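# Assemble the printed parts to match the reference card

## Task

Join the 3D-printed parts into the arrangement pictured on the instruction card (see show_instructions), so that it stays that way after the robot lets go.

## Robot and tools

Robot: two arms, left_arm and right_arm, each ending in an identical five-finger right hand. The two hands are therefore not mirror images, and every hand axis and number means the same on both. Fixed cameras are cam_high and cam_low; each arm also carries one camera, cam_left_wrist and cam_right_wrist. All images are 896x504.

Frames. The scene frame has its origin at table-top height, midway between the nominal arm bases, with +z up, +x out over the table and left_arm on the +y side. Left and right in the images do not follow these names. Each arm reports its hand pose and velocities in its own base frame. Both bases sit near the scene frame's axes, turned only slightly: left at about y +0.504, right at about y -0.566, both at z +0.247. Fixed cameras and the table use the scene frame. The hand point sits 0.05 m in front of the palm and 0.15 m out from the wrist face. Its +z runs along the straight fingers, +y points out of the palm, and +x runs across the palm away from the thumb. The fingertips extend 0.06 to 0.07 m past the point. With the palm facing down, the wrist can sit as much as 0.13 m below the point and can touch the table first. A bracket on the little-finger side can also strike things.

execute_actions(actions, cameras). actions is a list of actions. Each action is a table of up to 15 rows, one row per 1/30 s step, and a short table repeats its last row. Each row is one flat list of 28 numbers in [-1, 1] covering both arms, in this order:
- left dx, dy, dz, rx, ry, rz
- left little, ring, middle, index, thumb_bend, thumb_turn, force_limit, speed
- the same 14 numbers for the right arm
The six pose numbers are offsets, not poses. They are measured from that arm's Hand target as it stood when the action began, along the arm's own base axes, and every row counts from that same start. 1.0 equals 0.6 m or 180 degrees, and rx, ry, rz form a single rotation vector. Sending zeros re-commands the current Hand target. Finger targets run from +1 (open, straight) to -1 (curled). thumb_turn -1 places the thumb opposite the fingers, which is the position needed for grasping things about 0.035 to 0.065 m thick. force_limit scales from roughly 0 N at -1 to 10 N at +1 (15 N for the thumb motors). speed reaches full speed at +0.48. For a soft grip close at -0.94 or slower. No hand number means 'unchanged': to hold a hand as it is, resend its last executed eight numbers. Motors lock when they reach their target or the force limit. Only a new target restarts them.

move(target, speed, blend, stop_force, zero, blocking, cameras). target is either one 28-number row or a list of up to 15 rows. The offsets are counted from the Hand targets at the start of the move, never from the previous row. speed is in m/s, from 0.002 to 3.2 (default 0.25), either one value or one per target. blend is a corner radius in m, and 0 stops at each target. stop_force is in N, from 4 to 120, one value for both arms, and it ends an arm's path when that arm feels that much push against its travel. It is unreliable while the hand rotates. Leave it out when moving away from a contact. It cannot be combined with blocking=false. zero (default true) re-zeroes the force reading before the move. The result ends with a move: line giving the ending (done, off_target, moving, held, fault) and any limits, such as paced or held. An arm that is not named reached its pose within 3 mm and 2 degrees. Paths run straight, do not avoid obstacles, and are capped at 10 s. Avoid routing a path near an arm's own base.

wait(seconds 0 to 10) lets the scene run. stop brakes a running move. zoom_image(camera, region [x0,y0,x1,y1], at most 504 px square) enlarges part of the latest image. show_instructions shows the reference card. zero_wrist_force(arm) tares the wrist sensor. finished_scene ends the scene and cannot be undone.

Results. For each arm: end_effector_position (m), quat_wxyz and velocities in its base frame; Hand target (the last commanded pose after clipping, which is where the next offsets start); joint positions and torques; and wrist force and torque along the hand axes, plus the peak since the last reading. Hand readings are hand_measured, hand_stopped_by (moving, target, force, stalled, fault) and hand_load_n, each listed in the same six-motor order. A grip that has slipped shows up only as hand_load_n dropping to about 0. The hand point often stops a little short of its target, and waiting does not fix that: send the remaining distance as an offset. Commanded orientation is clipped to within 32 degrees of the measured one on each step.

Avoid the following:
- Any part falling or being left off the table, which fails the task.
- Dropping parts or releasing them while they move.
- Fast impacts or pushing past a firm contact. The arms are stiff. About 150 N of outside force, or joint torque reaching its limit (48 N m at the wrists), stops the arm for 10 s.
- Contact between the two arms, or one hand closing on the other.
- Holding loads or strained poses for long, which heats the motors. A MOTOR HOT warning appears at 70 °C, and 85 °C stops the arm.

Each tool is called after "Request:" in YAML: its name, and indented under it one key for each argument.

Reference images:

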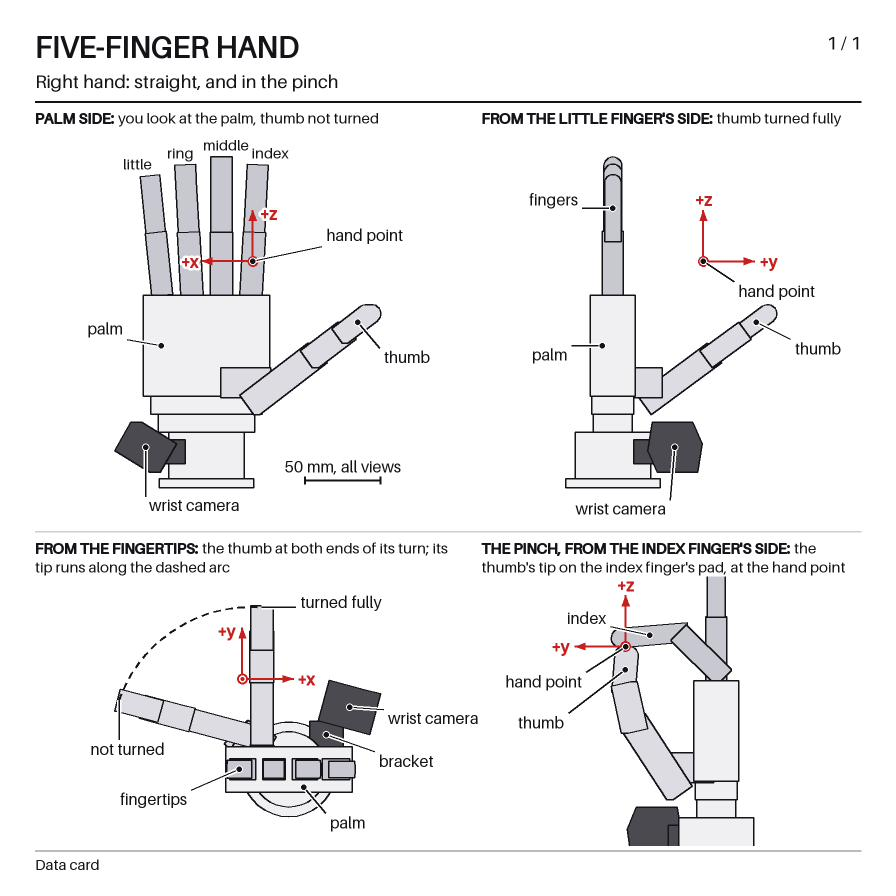

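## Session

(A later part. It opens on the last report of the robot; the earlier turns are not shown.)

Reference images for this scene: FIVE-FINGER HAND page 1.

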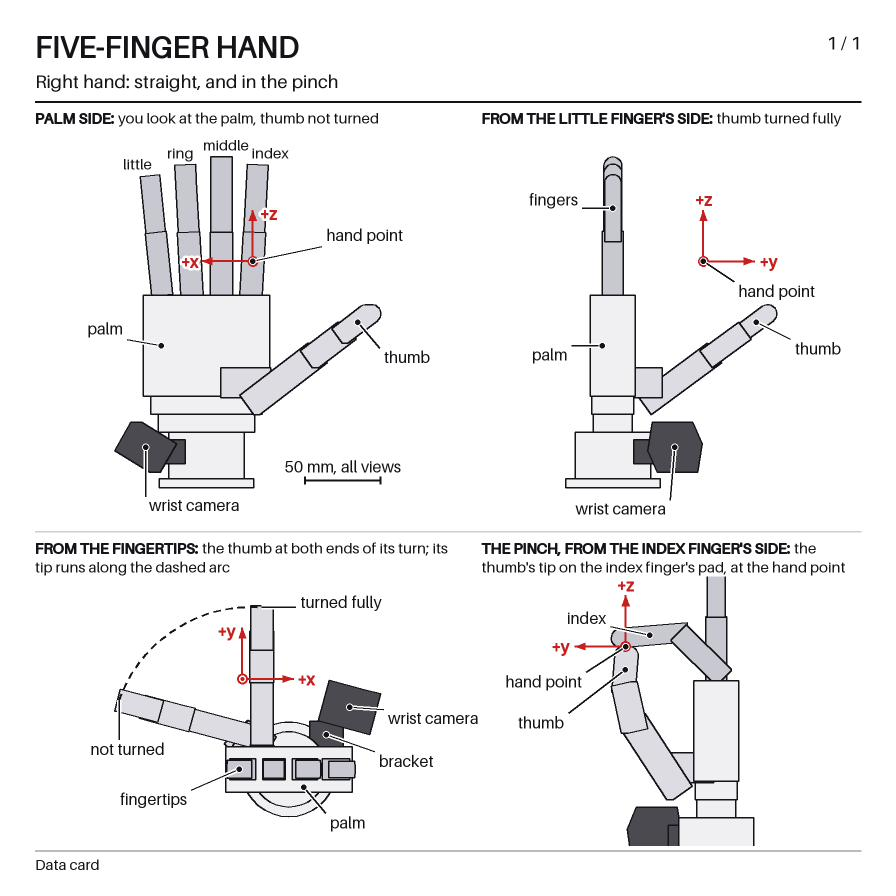

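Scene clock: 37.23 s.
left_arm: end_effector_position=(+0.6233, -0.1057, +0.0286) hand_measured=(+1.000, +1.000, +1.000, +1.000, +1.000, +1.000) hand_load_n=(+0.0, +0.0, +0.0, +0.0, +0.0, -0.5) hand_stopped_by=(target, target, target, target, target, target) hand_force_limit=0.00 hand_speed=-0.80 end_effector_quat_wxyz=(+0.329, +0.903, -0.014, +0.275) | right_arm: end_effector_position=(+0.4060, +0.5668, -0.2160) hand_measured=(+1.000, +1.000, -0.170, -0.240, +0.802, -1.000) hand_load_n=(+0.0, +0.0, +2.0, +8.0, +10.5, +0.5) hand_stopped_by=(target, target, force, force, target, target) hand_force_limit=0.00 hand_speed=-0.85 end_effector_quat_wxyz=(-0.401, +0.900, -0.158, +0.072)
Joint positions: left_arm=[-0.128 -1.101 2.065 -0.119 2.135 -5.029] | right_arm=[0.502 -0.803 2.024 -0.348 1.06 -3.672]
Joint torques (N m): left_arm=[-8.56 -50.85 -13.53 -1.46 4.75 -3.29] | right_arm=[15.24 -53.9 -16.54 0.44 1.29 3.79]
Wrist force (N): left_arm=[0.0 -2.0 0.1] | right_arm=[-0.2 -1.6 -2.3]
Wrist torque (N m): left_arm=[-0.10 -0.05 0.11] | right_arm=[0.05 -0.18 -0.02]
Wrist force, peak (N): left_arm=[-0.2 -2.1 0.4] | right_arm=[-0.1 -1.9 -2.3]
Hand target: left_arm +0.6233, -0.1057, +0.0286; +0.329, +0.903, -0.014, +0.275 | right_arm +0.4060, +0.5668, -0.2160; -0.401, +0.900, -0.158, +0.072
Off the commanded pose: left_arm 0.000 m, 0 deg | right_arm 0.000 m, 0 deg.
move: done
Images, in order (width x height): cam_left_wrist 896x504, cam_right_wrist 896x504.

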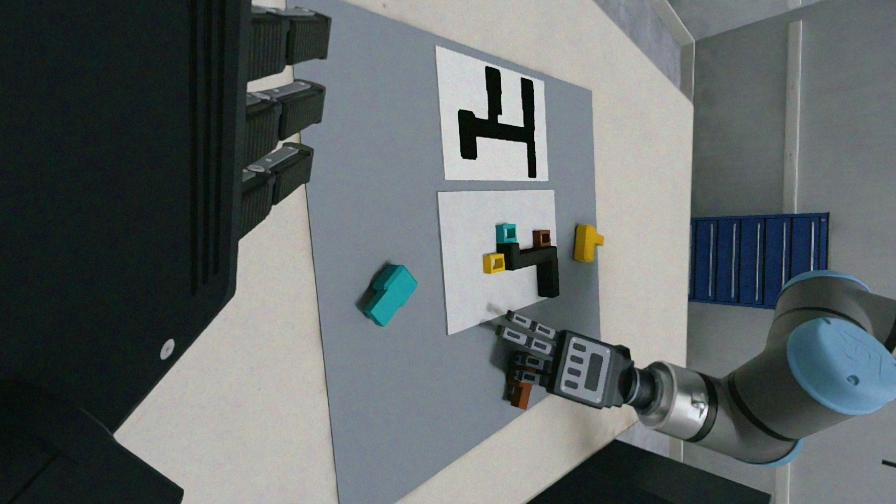

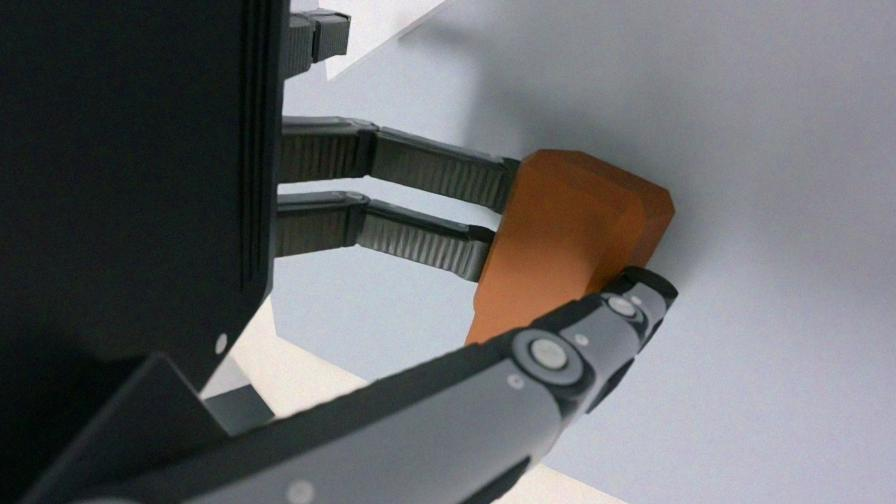

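Request:
move:
  target:
    - [0,0,0,0,0,0,1,1,1,1,1,1,0,-0.8,0,0,0,0,0,0,1,1,-0.6,-0.6,0.9,-1,0,-0.5]
    - [0,0,0,0,0,0,1,1,1,1,1,1,0,-0.8,0,0,0,0,0,0,1,1,-0.6,-0.6,0.5,-1,0,-0.88]
  cameras: ["cam_left_wrist","cam_right_wrist"]

Request:
zoom_image:
  camera: "cam_right_wrist"
  region: [420, 100, 720, 360]

Scene clock: 40.40 s.
left_arm: end_effector_position=(+0.6233, -0.1057, +0.0286) hand_measured=(+1.000, +1.000, +1.000, +1.000, +1.000, +1.000) hand_load_n=(+0.0, -0.5, +0.0, +0.0, +0.0, +0.0) hand_stopped_by=(target, target, target, target, target, target) hand_force_limit=0.00 hand_speed=-0.80 end_effector_quat_wxyz=(+0.329, +0.903, -0.014, +0.275) | right_arm: end_effector_position=(+0.4060, +0.5668, -0.2160) hand_measured=(+1.000, +1.000, -0.170, -0.240, +0.814, -1.000) hand_load_n=(+0.0, +0.0, +1.0, +2.0, +7.5, -0.5) hand_stopped_by=(target, target, force, force, force, target) hand_force_limit=0.00 hand_speed=-0.88 end_effector_quat_wxyz=(-0.401, +0.900, -0.158, +0.072)
Joint positions: left_arm=[-0.128 -1.101 2.065 -0.119 2.135 -5.029] | right_arm=[0.502 -0.803 2.024 -0.348 1.06 -3.672]
Joint torques (N m): left_arm=[-8.26 -50.03 -13.94 -1.41 4.69 -3.05] | right_arm=[8.34 -57.17 -13.19 0.79 0.62 2.38]
Wrist force (N): left_arm=[0.0 -1.6 0.3] | right_arm=[1.1 -1.7 -3.0]
Wrist torque (N m): left_arm=[-0.05 -0.07 0.13] | right_arm=[0.13 -0.34 0.06]
Wrist force, peak (N): left_arm=[0.0 -2.1 -0.1] | right_arm=[1.1 -1.7 -3.0]
Hand target: left_arm +0.6233, -0.1057, +0.0286; +0.329, +0.903, -0.014, +0.275 | right_arm +0.4060, +0.5668, -0.2160; -0.401, +0.900, -0.158, +0.072
Off the commanded pose: left_arm 0.000 m, 0 deg | right_arm 0.000 m, 0 deg.
move: done
Images, in order (width x height): cam_left_wrist 896x504, cam_right_wrist 896x504.

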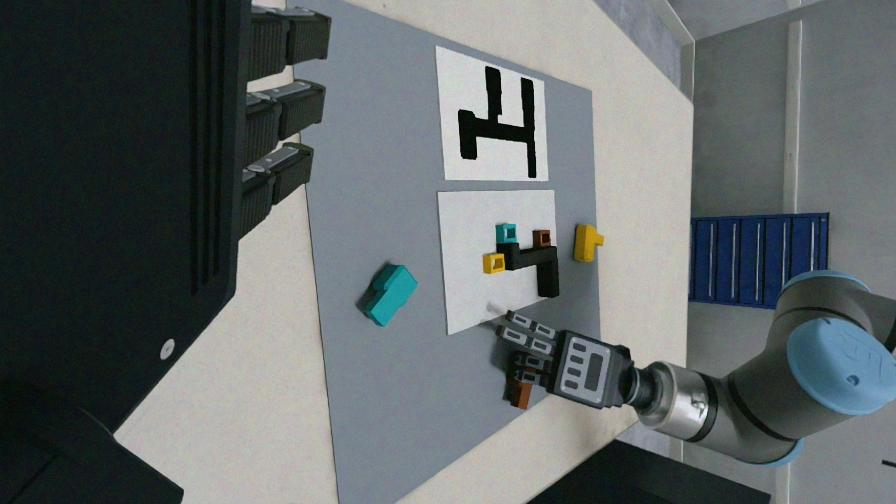

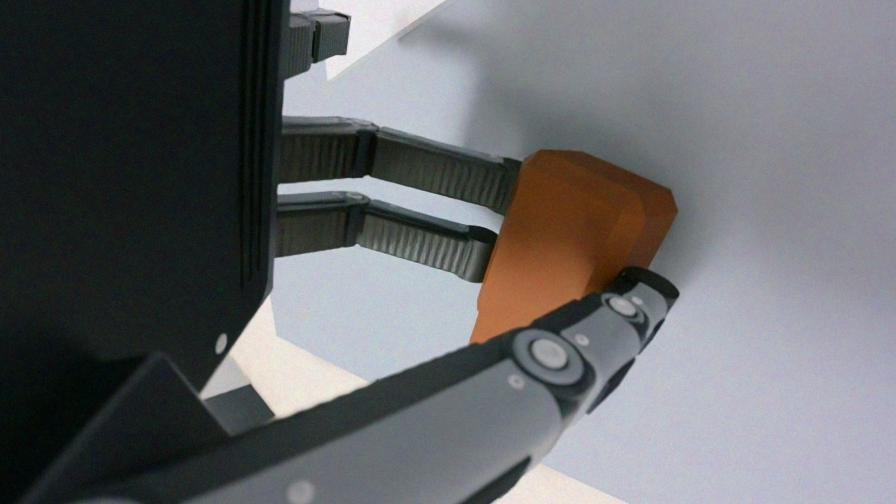

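Scaled by 1.680.

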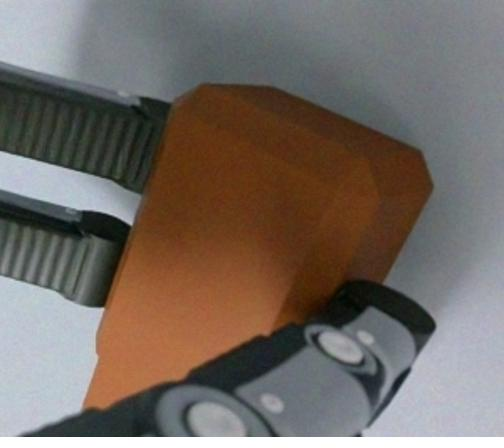

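Request:
move:
  target:
    - [0,0,0,0,0,0,1,1,1,1,1,1,0,-0.8,0,0,0.1167,0,0,0,1,1,-0.6,-0.6,0.5,-1,0,-0.88]
    - [0,0,0,0,0,0,1,1,1,1,1,1,0,-0.8,0.3728,-0.0852,0.1167,0,0,0.1556,1,1,-0.6,-0.6,0.5,-1,0,-0.88]
    - [0,0,0,0,0,0,1,1,1,1,1,1,0,-0.8,0.3728,-0.0852,0.075,0,0,0.1556,1,1,-0.6,-0.6,0.5,-1,0,-0.88]
  blend: [0.03,0.02,0]
  speed: [0.15,0.3,0.15]
  cameras: ["all"]

Request:
zoom_image:
  camera: "cam_right_wrist"
  region: [350, 50, 750, 450]

Request:
zoom_image:
  camera: "cam_left_wrist"
  region: [440, 140, 680, 320]

Scene clock: 45.00 s.
left_arm: end_effector_position=(+0.6233, -0.1057, +0.0286) hand_measured=(+1.000, +1.000, +1.000, +1.000, +1.000, +1.000) hand_load_n=(+0.0, +0.0, +0.0, +0.0, +0.0, +0.0) hand_stopped_by=(target, target, target, target, target, target) hand_force_limit=0.00 hand_speed=-0.80 end_effector_quat_wxyz=(+0.329, +0.903, -0.014, +0.275) | right_arm: end_effector_position=(+0.6297, +0.5157, -0.1710) hand_measured=(+1.000, +1.000, -0.170, -0.240, +0.814, -1.000) hand_load_n=(+0.0, +0.0, +2.0, +4.0, +6.5, -0.5) hand_stopped_by=(target, target, force, force, force, target) hand_force_limit=0.00 hand_speed=-0.88 end_effector_quat_wxyz=(-0.406, +0.911, +0.064, -0.027)
Joint positions: left_arm=[-0.128 -1.101 2.065 -0.119 2.135 -5.029] | right_arm=[0.262 -0.577 1.471 0.539 0.741 -4.53]
Joint torques (N m): left_arm=[-7.47 -50.87 -13.56 -1.41 4.49 -3.15] | right_arm=[-26.04 -71.93 -27.99 5.69 -0.58 -3.11]
Wrist force (N): left_arm=[-0.2 -1.5 0.1] | right_arm=[0.5 -0.2 0.0]
Wrist torque (N m): left_arm=[-0.01 -0.03 0.12] | right_arm=[0.10 -0.25 0.19]
Wrist force, peak (N): left_arm=[0.0 -2.1 0.3] | right_arm=[0.7 -1.9 -3.2]
Hand target: left_arm +0.6233, -0.1057, +0.0286; +0.329, +0.903, -0.014, +0.275 | right_arm +0.6297, +0.5157, -0.1710; -0.406, +0.911, +0.064, -0.028
Off the commanded pose: left_arm 0.000 m, 0 deg | right_arm 0.000 m, 0 deg.
move: done; blend cut to 0.0125 m at target 2

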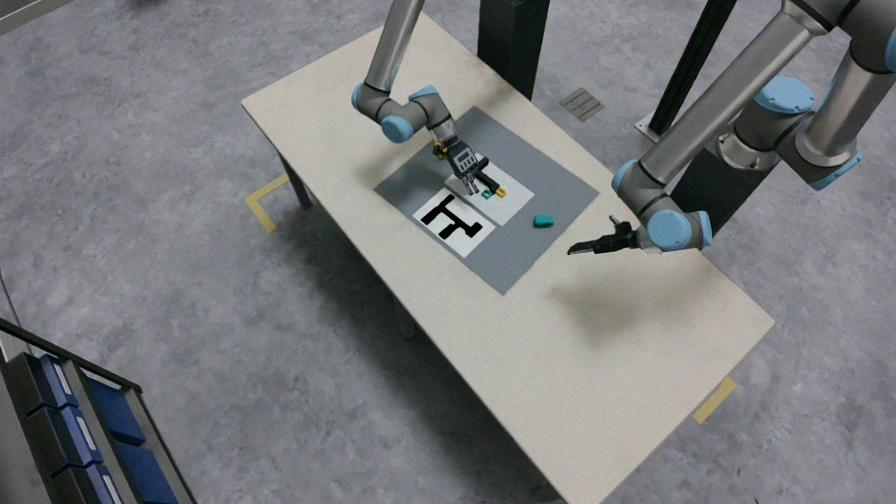

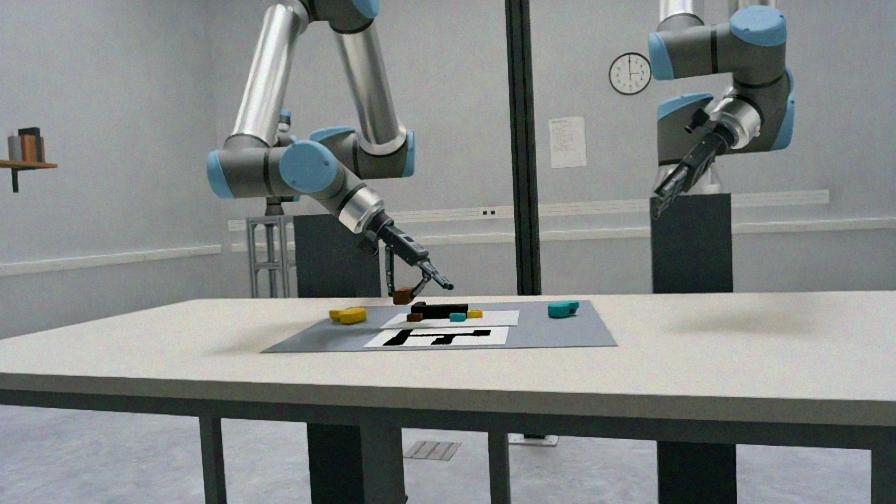

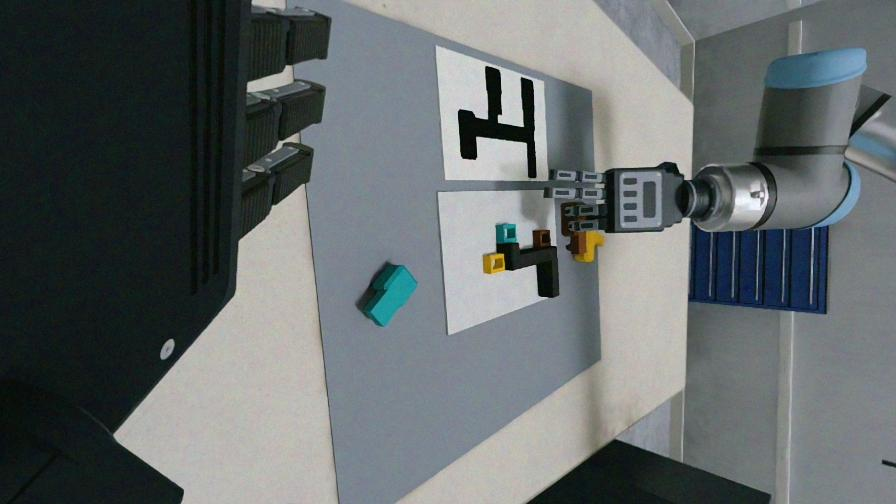

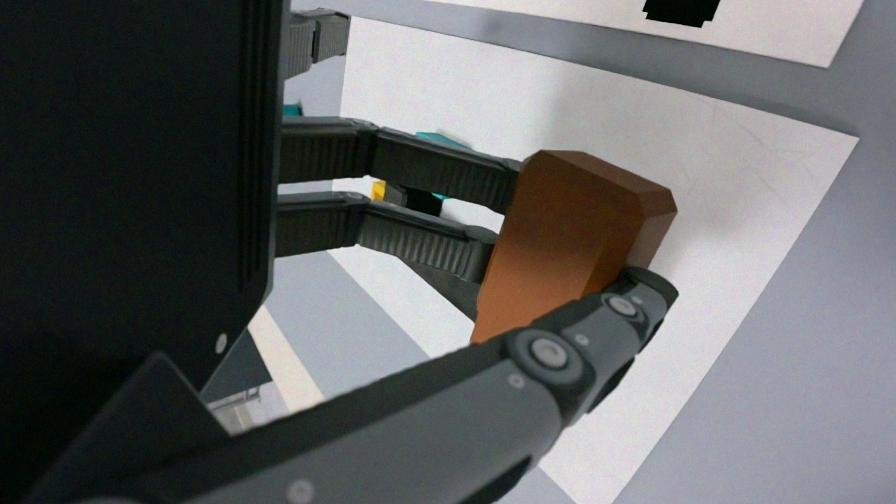

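Scaled by 1.260.

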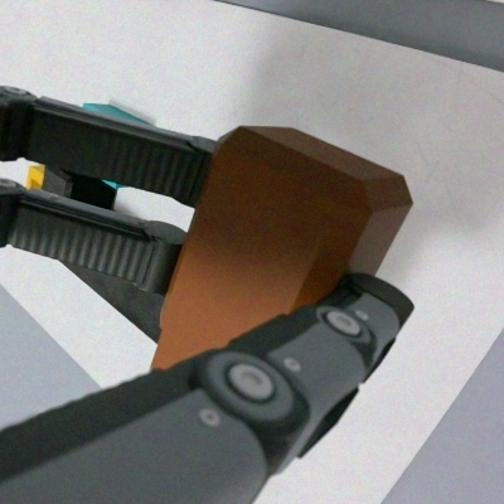

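Scaled by 2.100.

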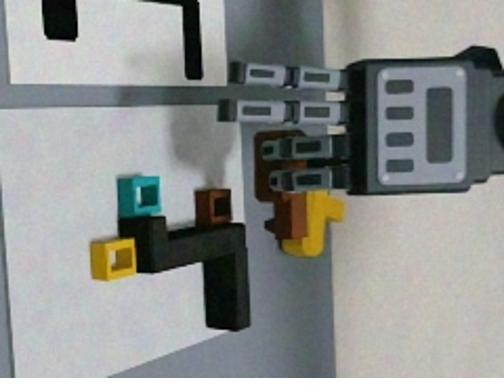

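Request:
zoom_image:
  camera: "cam_left_wrist"
  region: [520, 190, 620, 270]

Request:
zoom_image:
  camera: "cam_low"
  region: [370, 260, 490, 330]

Request:
zoom_image:
  camera: "cam_right_wrist"
  region: [360, 110, 520, 330]

Scaled by 5.040.

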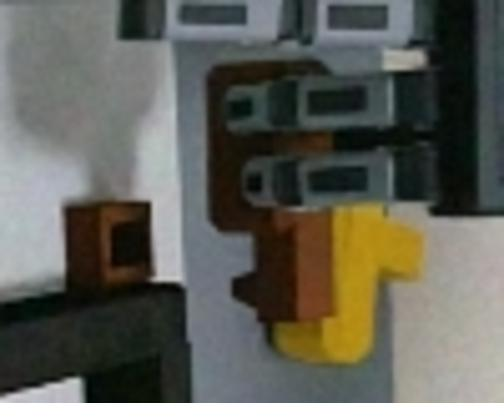

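Scaled by 4.200.

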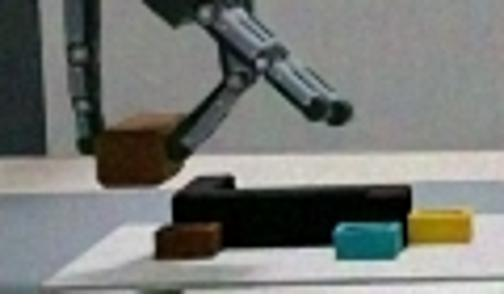

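Scaled by 2.291.

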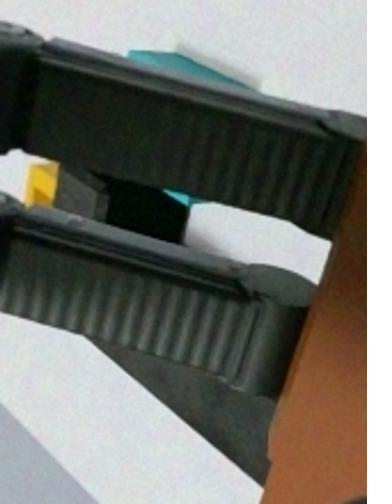

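Request:
zoom_image:
  camera: "cam_low"
  region: [385, 275, 435, 325]

Request:
zoom_image:
  camera: "cam_high"
  region: [430, 130, 520, 210]

Scaled by 10.080.

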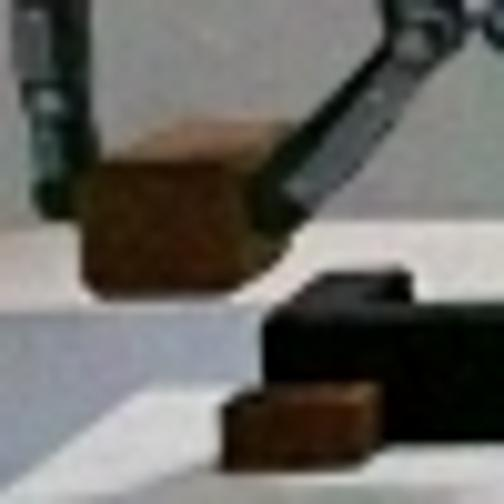

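Scaled by 5.600.

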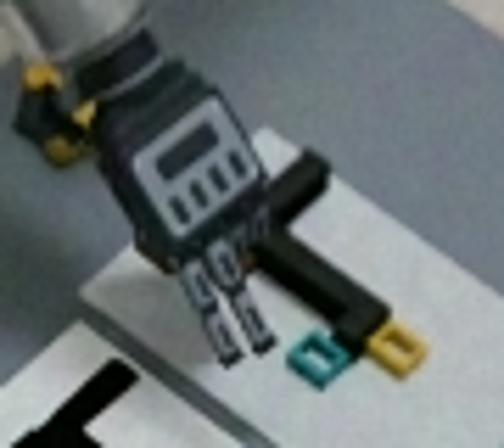

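Request:
move:
  target: [0,0,0,0,0,0,1,1,1,1,1,1,0,-0.8,0.0242,0.0185,-0.0333,0,0,0,1,1,-0.6,-0.6,0.5,-1,0,-0.88]
  speed: 0.15
  cameras: ["cam_low","cam_left_wrist","cam_right_wrist"]

Request:
zoom_image:
  camera: "cam_left_wrist"
  region: [510, 190, 610, 270]

Request:
zoom_image:
  camera: "cam_low"
  region: [385, 275, 435, 325]

Request:
zoom_image:
  camera: "cam_right_wrist"
  region: [360, 110, 680, 350]

Scene clock: 49.30 s.
left_arm: end_effector_position=(+0.6233, -0.1057, +0.0286) hand_measured=(+1.000, +1.000, +1.000, +1.000, +1.000, +1.000) hand_load_n=(+0.0, +0.0, +0.0, +0.0, +0.0, +0.0) hand_stopped_by=(target, target, target, target, target, target) hand_force_limit=0.00 hand_speed=-0.80 end_effector_quat_wxyz=(+0.329, +0.903, -0.014, +0.275) | right_arm: end_effector_position=(+0.6441, +0.5267, -0.1909) hand_measured=(+1.000, +1.000, -0.170, -0.240, +0.814, -1.000) hand_load_n=(+0.0, +0.0, +2.0, +4.0, +6.5, -0.5) hand_stopped_by=(target, target, force, force, force, target) hand_force_limit=0.00 hand_speed=-0.88 end_effector_quat_wxyz=(-0.406, +0.911, +0.064, -0.028)
Joint positions: left_arm=[-0.128 -1.101 2.065 -0.119 2.135 -5.029] | right_arm=[0.271 -0.534 1.419 0.54 0.742 -4.518]
Joint torques (N m): left_arm=[-8.22 -50.73 -13.82 -1.05 4.5 -3.15] | right_arm=[20.69 -79.26 -26.13 5.32 0.57 3.04]
Wrist force (N): left_arm=[0.1 -1.7 0.2] | right_arm=[0.9 0.0 -0.1]
Wrist torque (N m): left_arm=[-0.05 -0.08 0.13] | right_arm=[0.13 -0.32 0.04]
Wrist force, peak (N): left_arm=[0.2 -2.1 0.1] | right_arm=[1.3 0.1 0.2]
Hand target: left_arm +0.6233, -0.1057, +0.0286; +0.329, +0.903, -0.014, +0.275 | right_arm +0.6442, +0.5268, -0.1910; -0.406, +0.911, +0.064, -0.028
Off the commanded pose: left_arm 0.000 m, 0 deg | right_arm 0.000 m, 0 deg.
move: done
Images, in order (width x height): cam_low 896x504, cam_left_wrist 896x504, cam_right_wrist 896x504.

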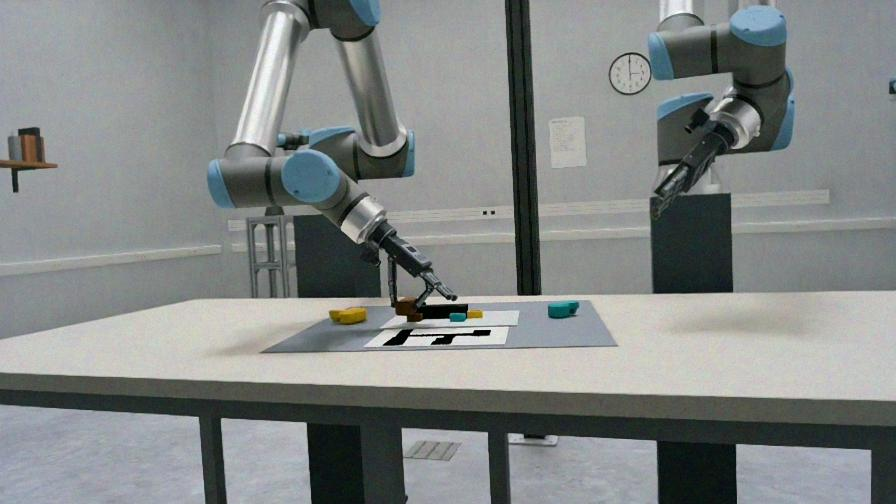

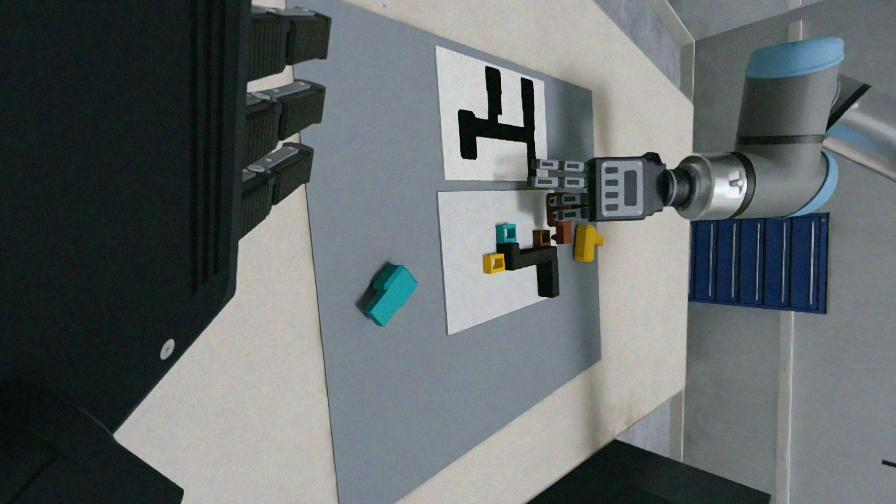

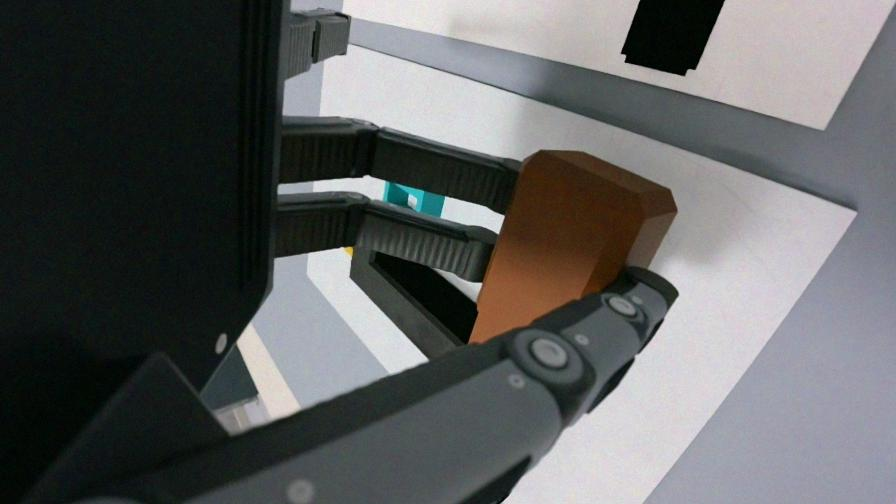

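Scaled by 5.040.

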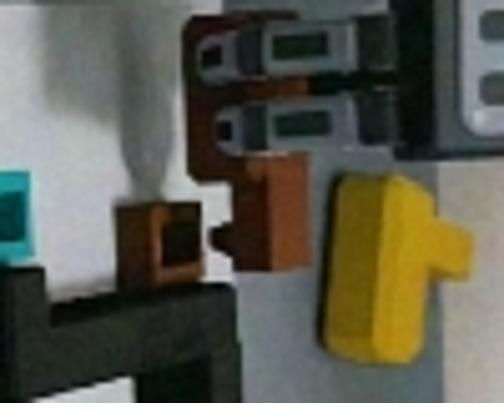

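Scaled by 10.080.

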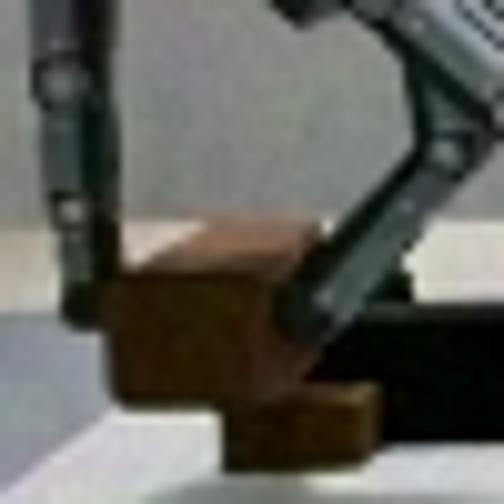

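Scaled by 1.575.

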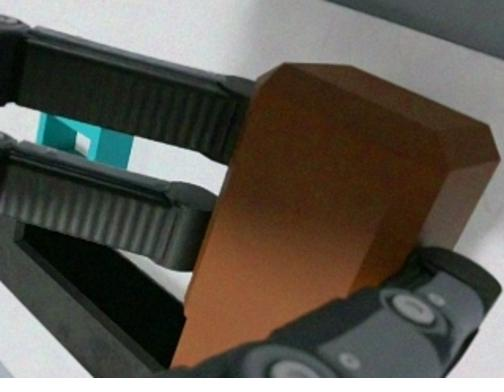

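Request:
move:
  target: [0,0,0,0,0,0,1,1,1,1,1,1,0,-0.8,0.002,0.0003,-0.0167,0,0,0,1,1,-0.6,-0.6,0.5,-1,0,-0.88]
  speed: 0.1
  stop_force: 6
  cameras: ["cam_low","cam_left_wrist"]

Request:
zoom_image:
  camera: "cam_left_wrist"
  region: [510, 190, 610, 270]

Request:
zoom_image:
  camera: "cam_low"
  region: [385, 275, 435, 325]

Scene clock: 53.50 s.
left_arm: end_effector_position=(+0.6233, -0.1057, +0.0286) hand_measured=(+1.000, +1.000, +1.000, +1.000, +1.000, +1.000) hand_load_n=(+0.0, +0.0, +0.0, +0.0, +0.0, +0.0) hand_stopped_by=(target, target, target, target, target, target) hand_force_limit=0.00 hand_speed=-0.80 end_effector_quat_wxyz=(+0.329, +0.903, -0.014, +0.275) | right_arm: end_effector_position=(+0.6454, +0.5269, -0.2010) hand_measured=(+1.000, +1.000, -0.170, -0.240, +0.814, -1.000) hand_load_n=(+0.0, +0.0, +2.0, +3.5, +6.5, -0.5) hand_stopped_by=(target, target, force, force, force, target) hand_force_limit=0.00 hand_speed=-0.88 end_effector_quat_wxyz=(-0.406, +0.911, +0.064, -0.028)
Joint positions: left_arm=[-0.128 -1.101 2.065 -0.119 2.135 -5.029] | right_arm=[0.271 -0.519 1.411 0.533 0.742 -4.518]
Joint torques (N m): left_arm=[-7.8 -50.59 -14.35 -1.15 4.6 -2.84] | right_arm=[-27.63 -79.36 -26.24 1.56 -1.45 -3.79]
Wrist force (N): left_arm=[0.0 -1.5 0.1] | right_arm=[0.6 -0.1 -0.5]
Wrist torque (N m): left_arm=[-0.02 -0.05 0.12] | right_arm=[0.21 -0.28 0.07]
Wrist force, peak (N): left_arm=[0.0 -2.1 0.5] | right_arm=[0.8 -0.7 -0.5]
Hand target: left_arm +0.6233, -0.1057, +0.0286; +0.329, +0.903, -0.014, +0.275 | right_arm +0.6454, +0.5269, -0.2010; -0.406, +0.911, +0.064, -0.028
Off the commanded pose: left_arm 0.000 m, 0 deg | right_arm 0.000 m, 0 deg.
move: done
Images, in order (width x height): cam_low 896x504, cam_left_wrist 896x504.

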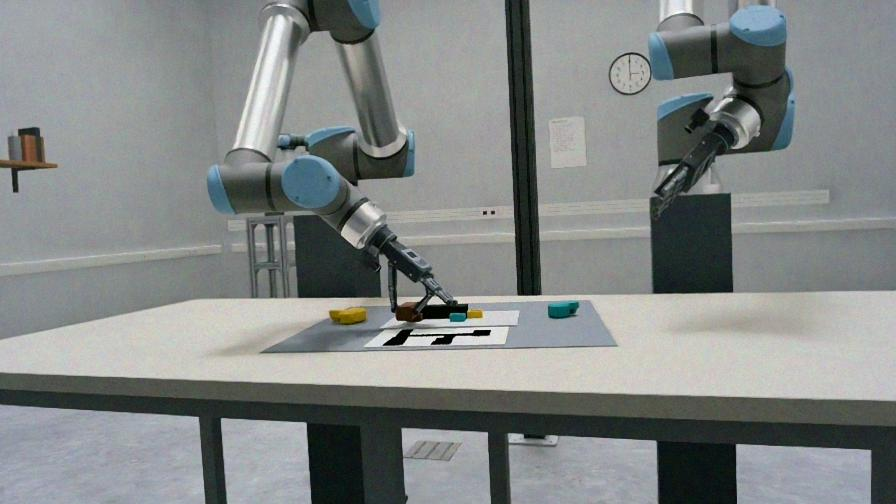

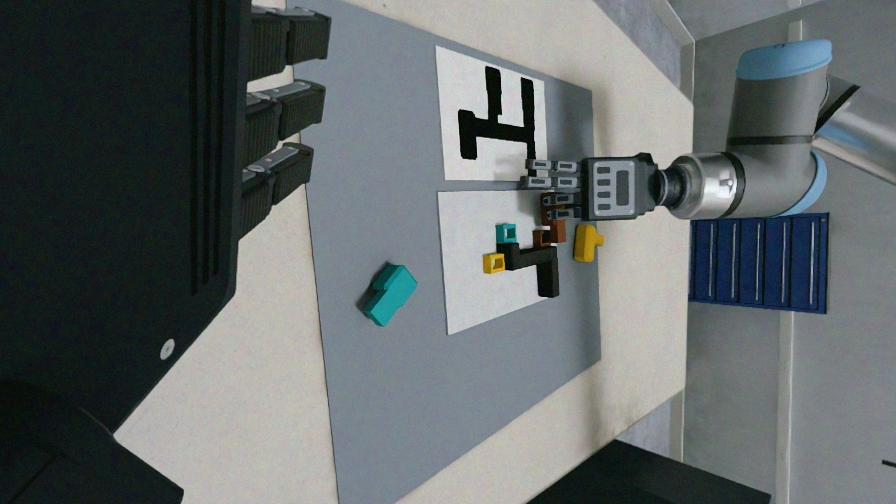

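Scaled by 5.040.

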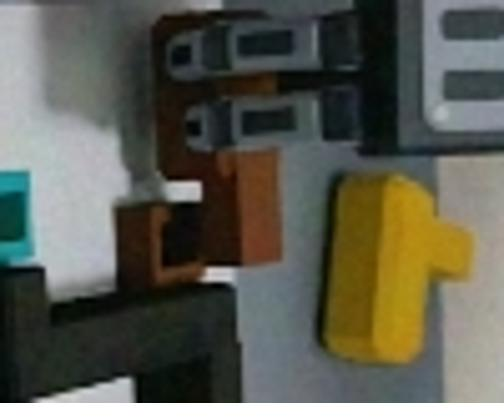

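Scaled by 10.080.

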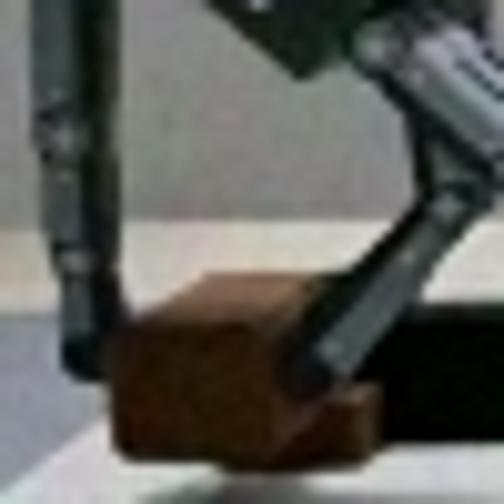

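Request:
move:
  target: [0,0,0,0,0,0,1,1,1,1,1,1,0,-0.8,0,0,-0.0260,0,0,0,1,1,-0.6,-0.6,0.5,-1,0,-0.88]
  speed: 0.04
  stop_force: 5
  cameras: ["cam_low","cam_left_wrist"]

Request:
zoom_image:
  camera: "cam_left_wrist"
  region: [510, 190, 610, 270]

Request:
zoom_image:
  camera: "cam_low"
  region: [385, 275, 435, 325]

Scene clock: 56.37 s.
left_arm: end_effector_position=(+0.6233, -0.1057, +0.0286) hand_measured=(+1.000, +1.000, +1.000, +1.000, +1.000, +1.000) hand_load_n=(+0.0, +0.0, +0.0, +0.0, +0.0, +0.0) hand_stopped_by=(target, target, target, target, target, target) hand_force_limit=0.00 hand_speed=-0.80 end_effector_quat_wxyz=(+0.329, +0.903, -0.014, +0.275) | right_arm: end_effector_position=(+0.6454, +0.5269, -0.2081) hand_measured=(+1.000, +1.000, -0.170, -0.240, +0.814, -1.000) hand_load_n=(+0.0, +0.0, +3.0, +3.5, +6.5, +0.5) hand_stopped_by=(target, target, force, force, force, target) hand_force_limit=0.00 hand_speed=-0.88 end_effector_quat_wxyz=(-0.406, +0.911, +0.064, -0.028)
Joint positions: left_arm=[-0.128 -1.101 2.065 -0.119 2.135 -5.029] | right_arm=[0.271 -0.51 1.408 0.527 0.742 -4.518]
Joint torques (N m): left_arm=[-7.55 -50.69 -13.86 -1.03 4.45 -2.81] | right_arm=[-14.89 -107.52 -11.17 5.31 -2.07 -2.98]
Wrist force (N): left_arm=[0.2 -1.7 0.4] | right_arm=[0.3 0.1 -0.1]
Wrist torque (N m): left_arm=[-0.06 -0.09 0.13] | right_arm=[0.14 -0.23 0.03]
Wrist force, peak (N): left_arm=[0.1 -2.0 0.2] | right_arm=[0.5 -3.8 -5.6]
Hand target: left_arm +0.6233, -0.1057, +0.0286; +0.329, +0.903, -0.014, +0.275 | right_arm +0.6454, +0.5269, -0.2081; -0.406, +0.911, +0.064, -0.028 (not the last commanded pose)
Off the commanded pose: left_arm 0.000 m, 0 deg | right_arm 0.009 m, 0 deg.
move: contact (right_arm)
Images, in order (width x height): cam_low 896x504, cam_left_wrist 896x504.

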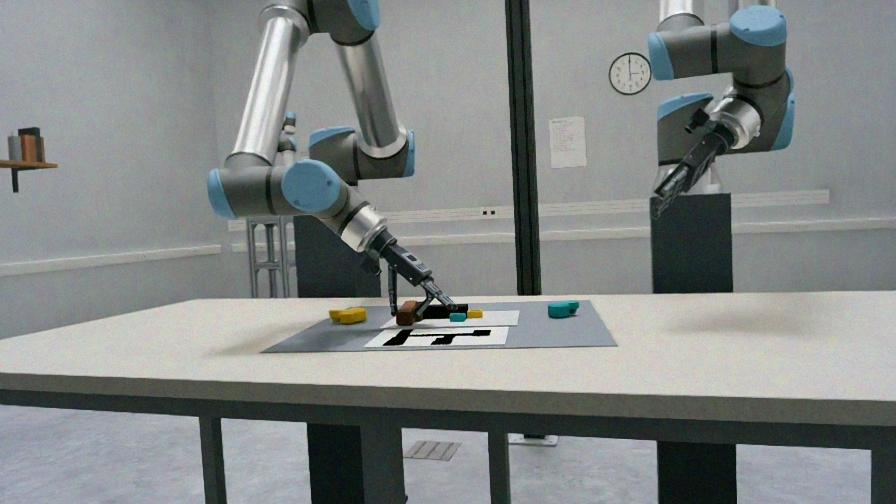

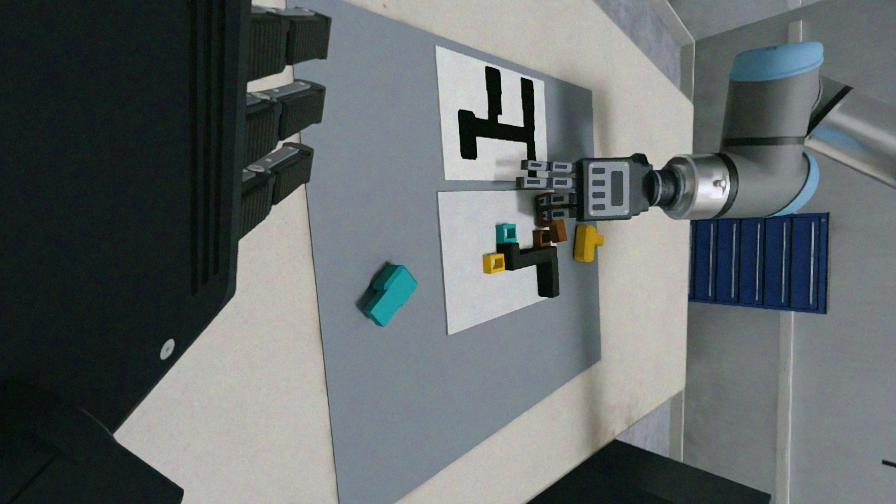

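Scaled by 5.040.

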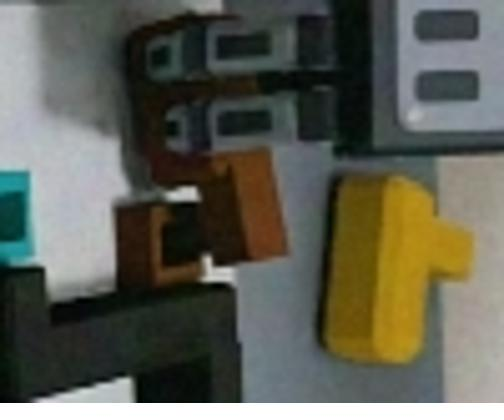

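Scaled by 10.080.

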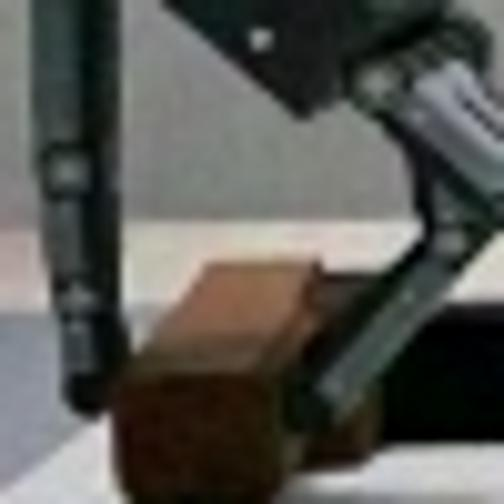

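Request:
zoom_image:
  camera: "cam_left_wrist"
  region: [528, 218, 572, 252]

Scaled by 11.455.

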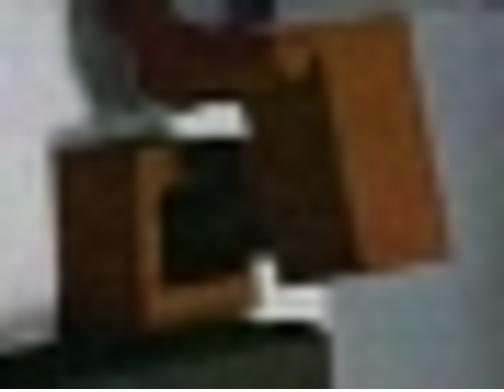

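Request:
move:
  target:
    - [0,0,0,0,0,0,1,1,1,1,1,1,0,-0.8,0,0,0.0083,0,0,0,1,1,-0.6,-0.6,0.5,-1,0,-0.88]
    - [0,0,0,0,0,0,1,1,1,1,1,1,0,-0.8,-0.0058,-0.0008,0.0083,0,0,0,1,1,-0.6,-0.6,0.5,-1,0,-0.88]
  speed: 0.05
  blend: [0.003,0]
  cameras: ["cam_low","cam_left_wrist","cam_right_wrist"]

Request:
zoom_image:
  camera: "cam_left_wrist"
  region: [528, 212, 578, 257]

Request:
zoom_image:
  camera: "cam_low"
  region: [385, 275, 435, 325]

Scene clock: 58.80 s.
left_arm: end_effector_position=(+0.6233, -0.1057, +0.0286) hand_measured=(+1.000, +1.000, +1.000, +1.000, +1.000, +1.000) hand_load_n=(+0.0, +0.0, +0.0, +0.0, +0.0, +0.0) hand_stopped_by=(target, target, target, target, target, target) hand_force_limit=0.00 hand_speed=-0.80 end_effector_quat_wxyz=(+0.329, +0.903, -0.014, +0.275) | right_arm: end_effector_position=(+0.6421, +0.5265, -0.2032) hand_measured=(+1.000, +1.000, -0.170, -0.240, +0.814, -1.000) hand_load_n=(+0.0, -0.5, +2.5, +3.5, +6.5, +0.5) hand_stopped_by=(target, target, force, force, force, target) hand_force_limit=0.00 hand_speed=-0.88 end_effector_quat_wxyz=(-0.406, +0.911, +0.064, -0.028)
Joint positions: left_arm=[-0.128 -1.101 2.065 -0.119 2.135 -5.029] | right_arm=[0.271 -0.52 1.419 0.525 0.742 -4.517]
Joint torques (N m): left_arm=[-7.58 -50.82 -14.21 -1.03 4.36 -2.89] | right_arm=[20.8 -103.6 -11.61 1.86 0.79 3.47]
Wrist force (N): left_arm=[0.0 -1.6 0.4] | right_arm=[0.7 -0.3 0.2]
Wrist torque (N m): left_arm=[-0.06 -0.06 0.12] | right_arm=[0.07 -0.30 0.01]
Wrist force, peak (N): left_arm=[-0.1 -2.1 0.2] | right_arm=[1.0 0.2 0.1]
Hand target: left_arm +0.6233, -0.1057, +0.0286; +0.329, +0.903, -0.014, +0.275 | right_arm +0.6419, +0.5264, -0.2031; -0.406, +0.911, +0.064, -0.028
Off the commanded pose: left_arm 0.000 m, 0 deg | right_arm 0.000 m, 0 deg.
move: done; blend cut to 0.0018 m at target 1
Images, in order (width x height): cam_low 896x504, cam_left_wrist 896x504, cam_right_wrist 896x504.

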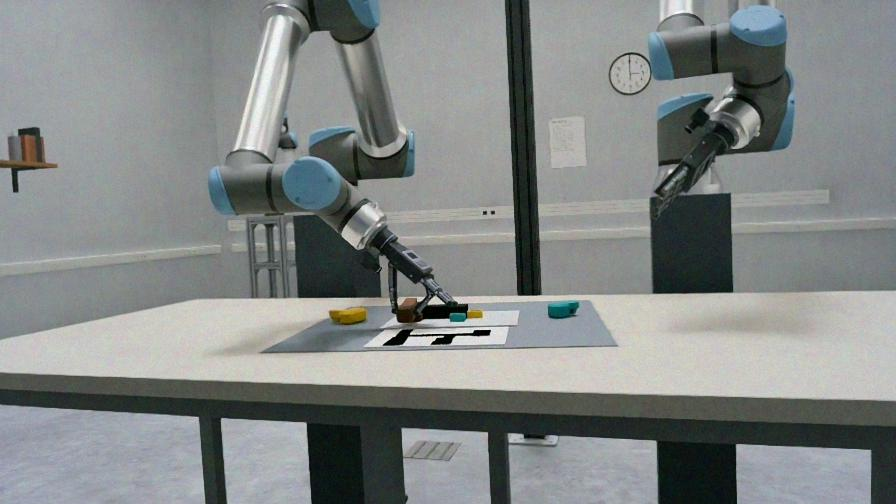

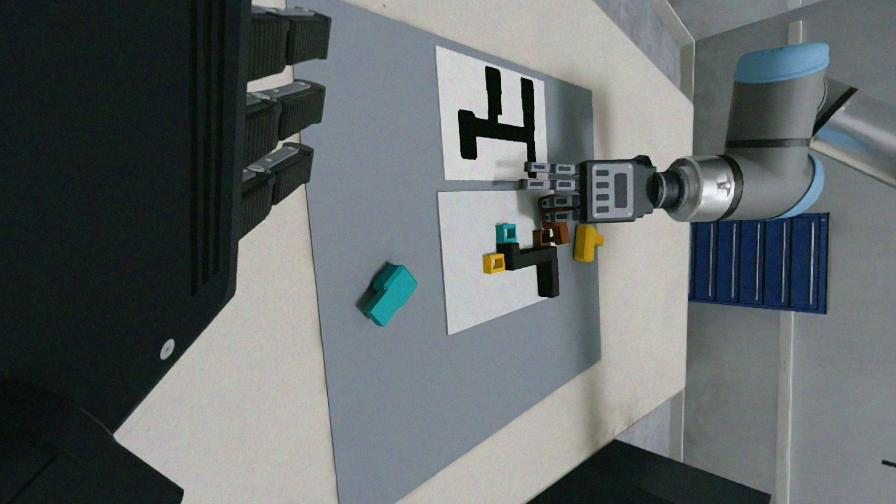

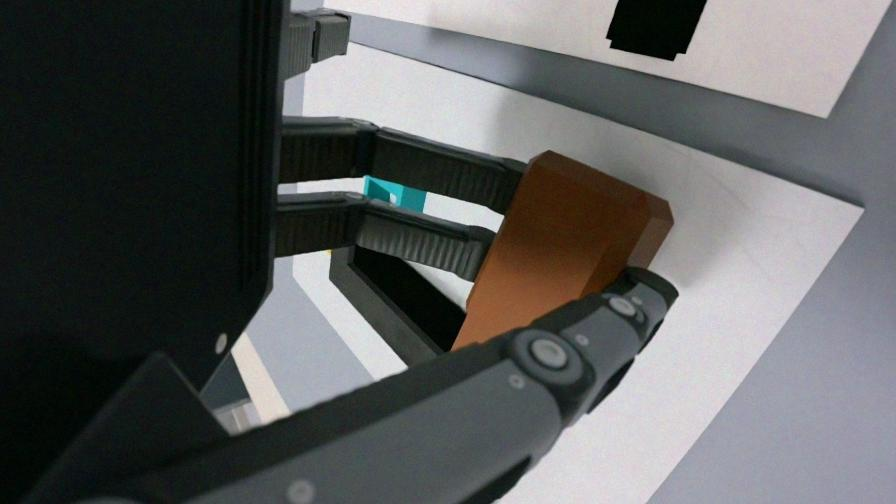

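Scaled by 10.080.

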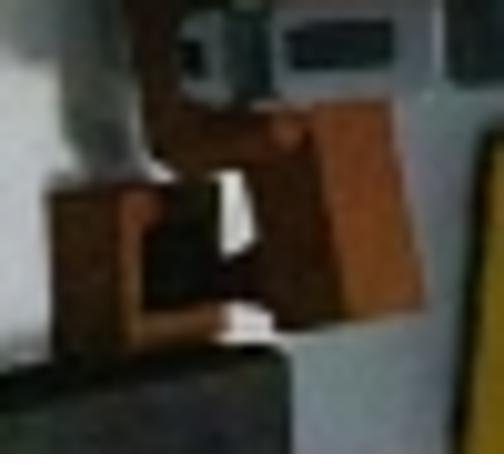

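Scaled by 10.080.

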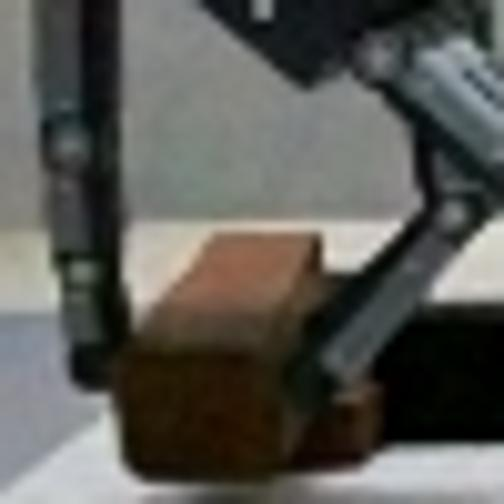

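Request:
zoom_image:
  camera: "cam_right_wrist"
  region: [310, 150, 560, 370]

Scaled by 2.016.

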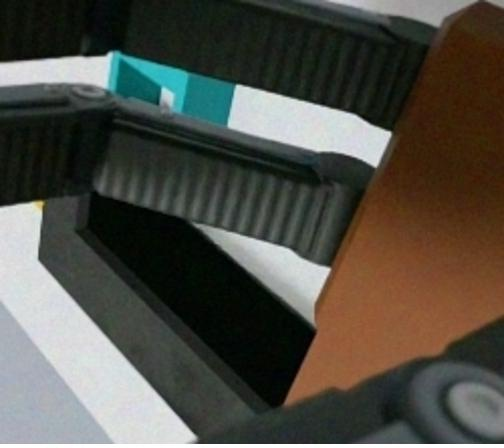

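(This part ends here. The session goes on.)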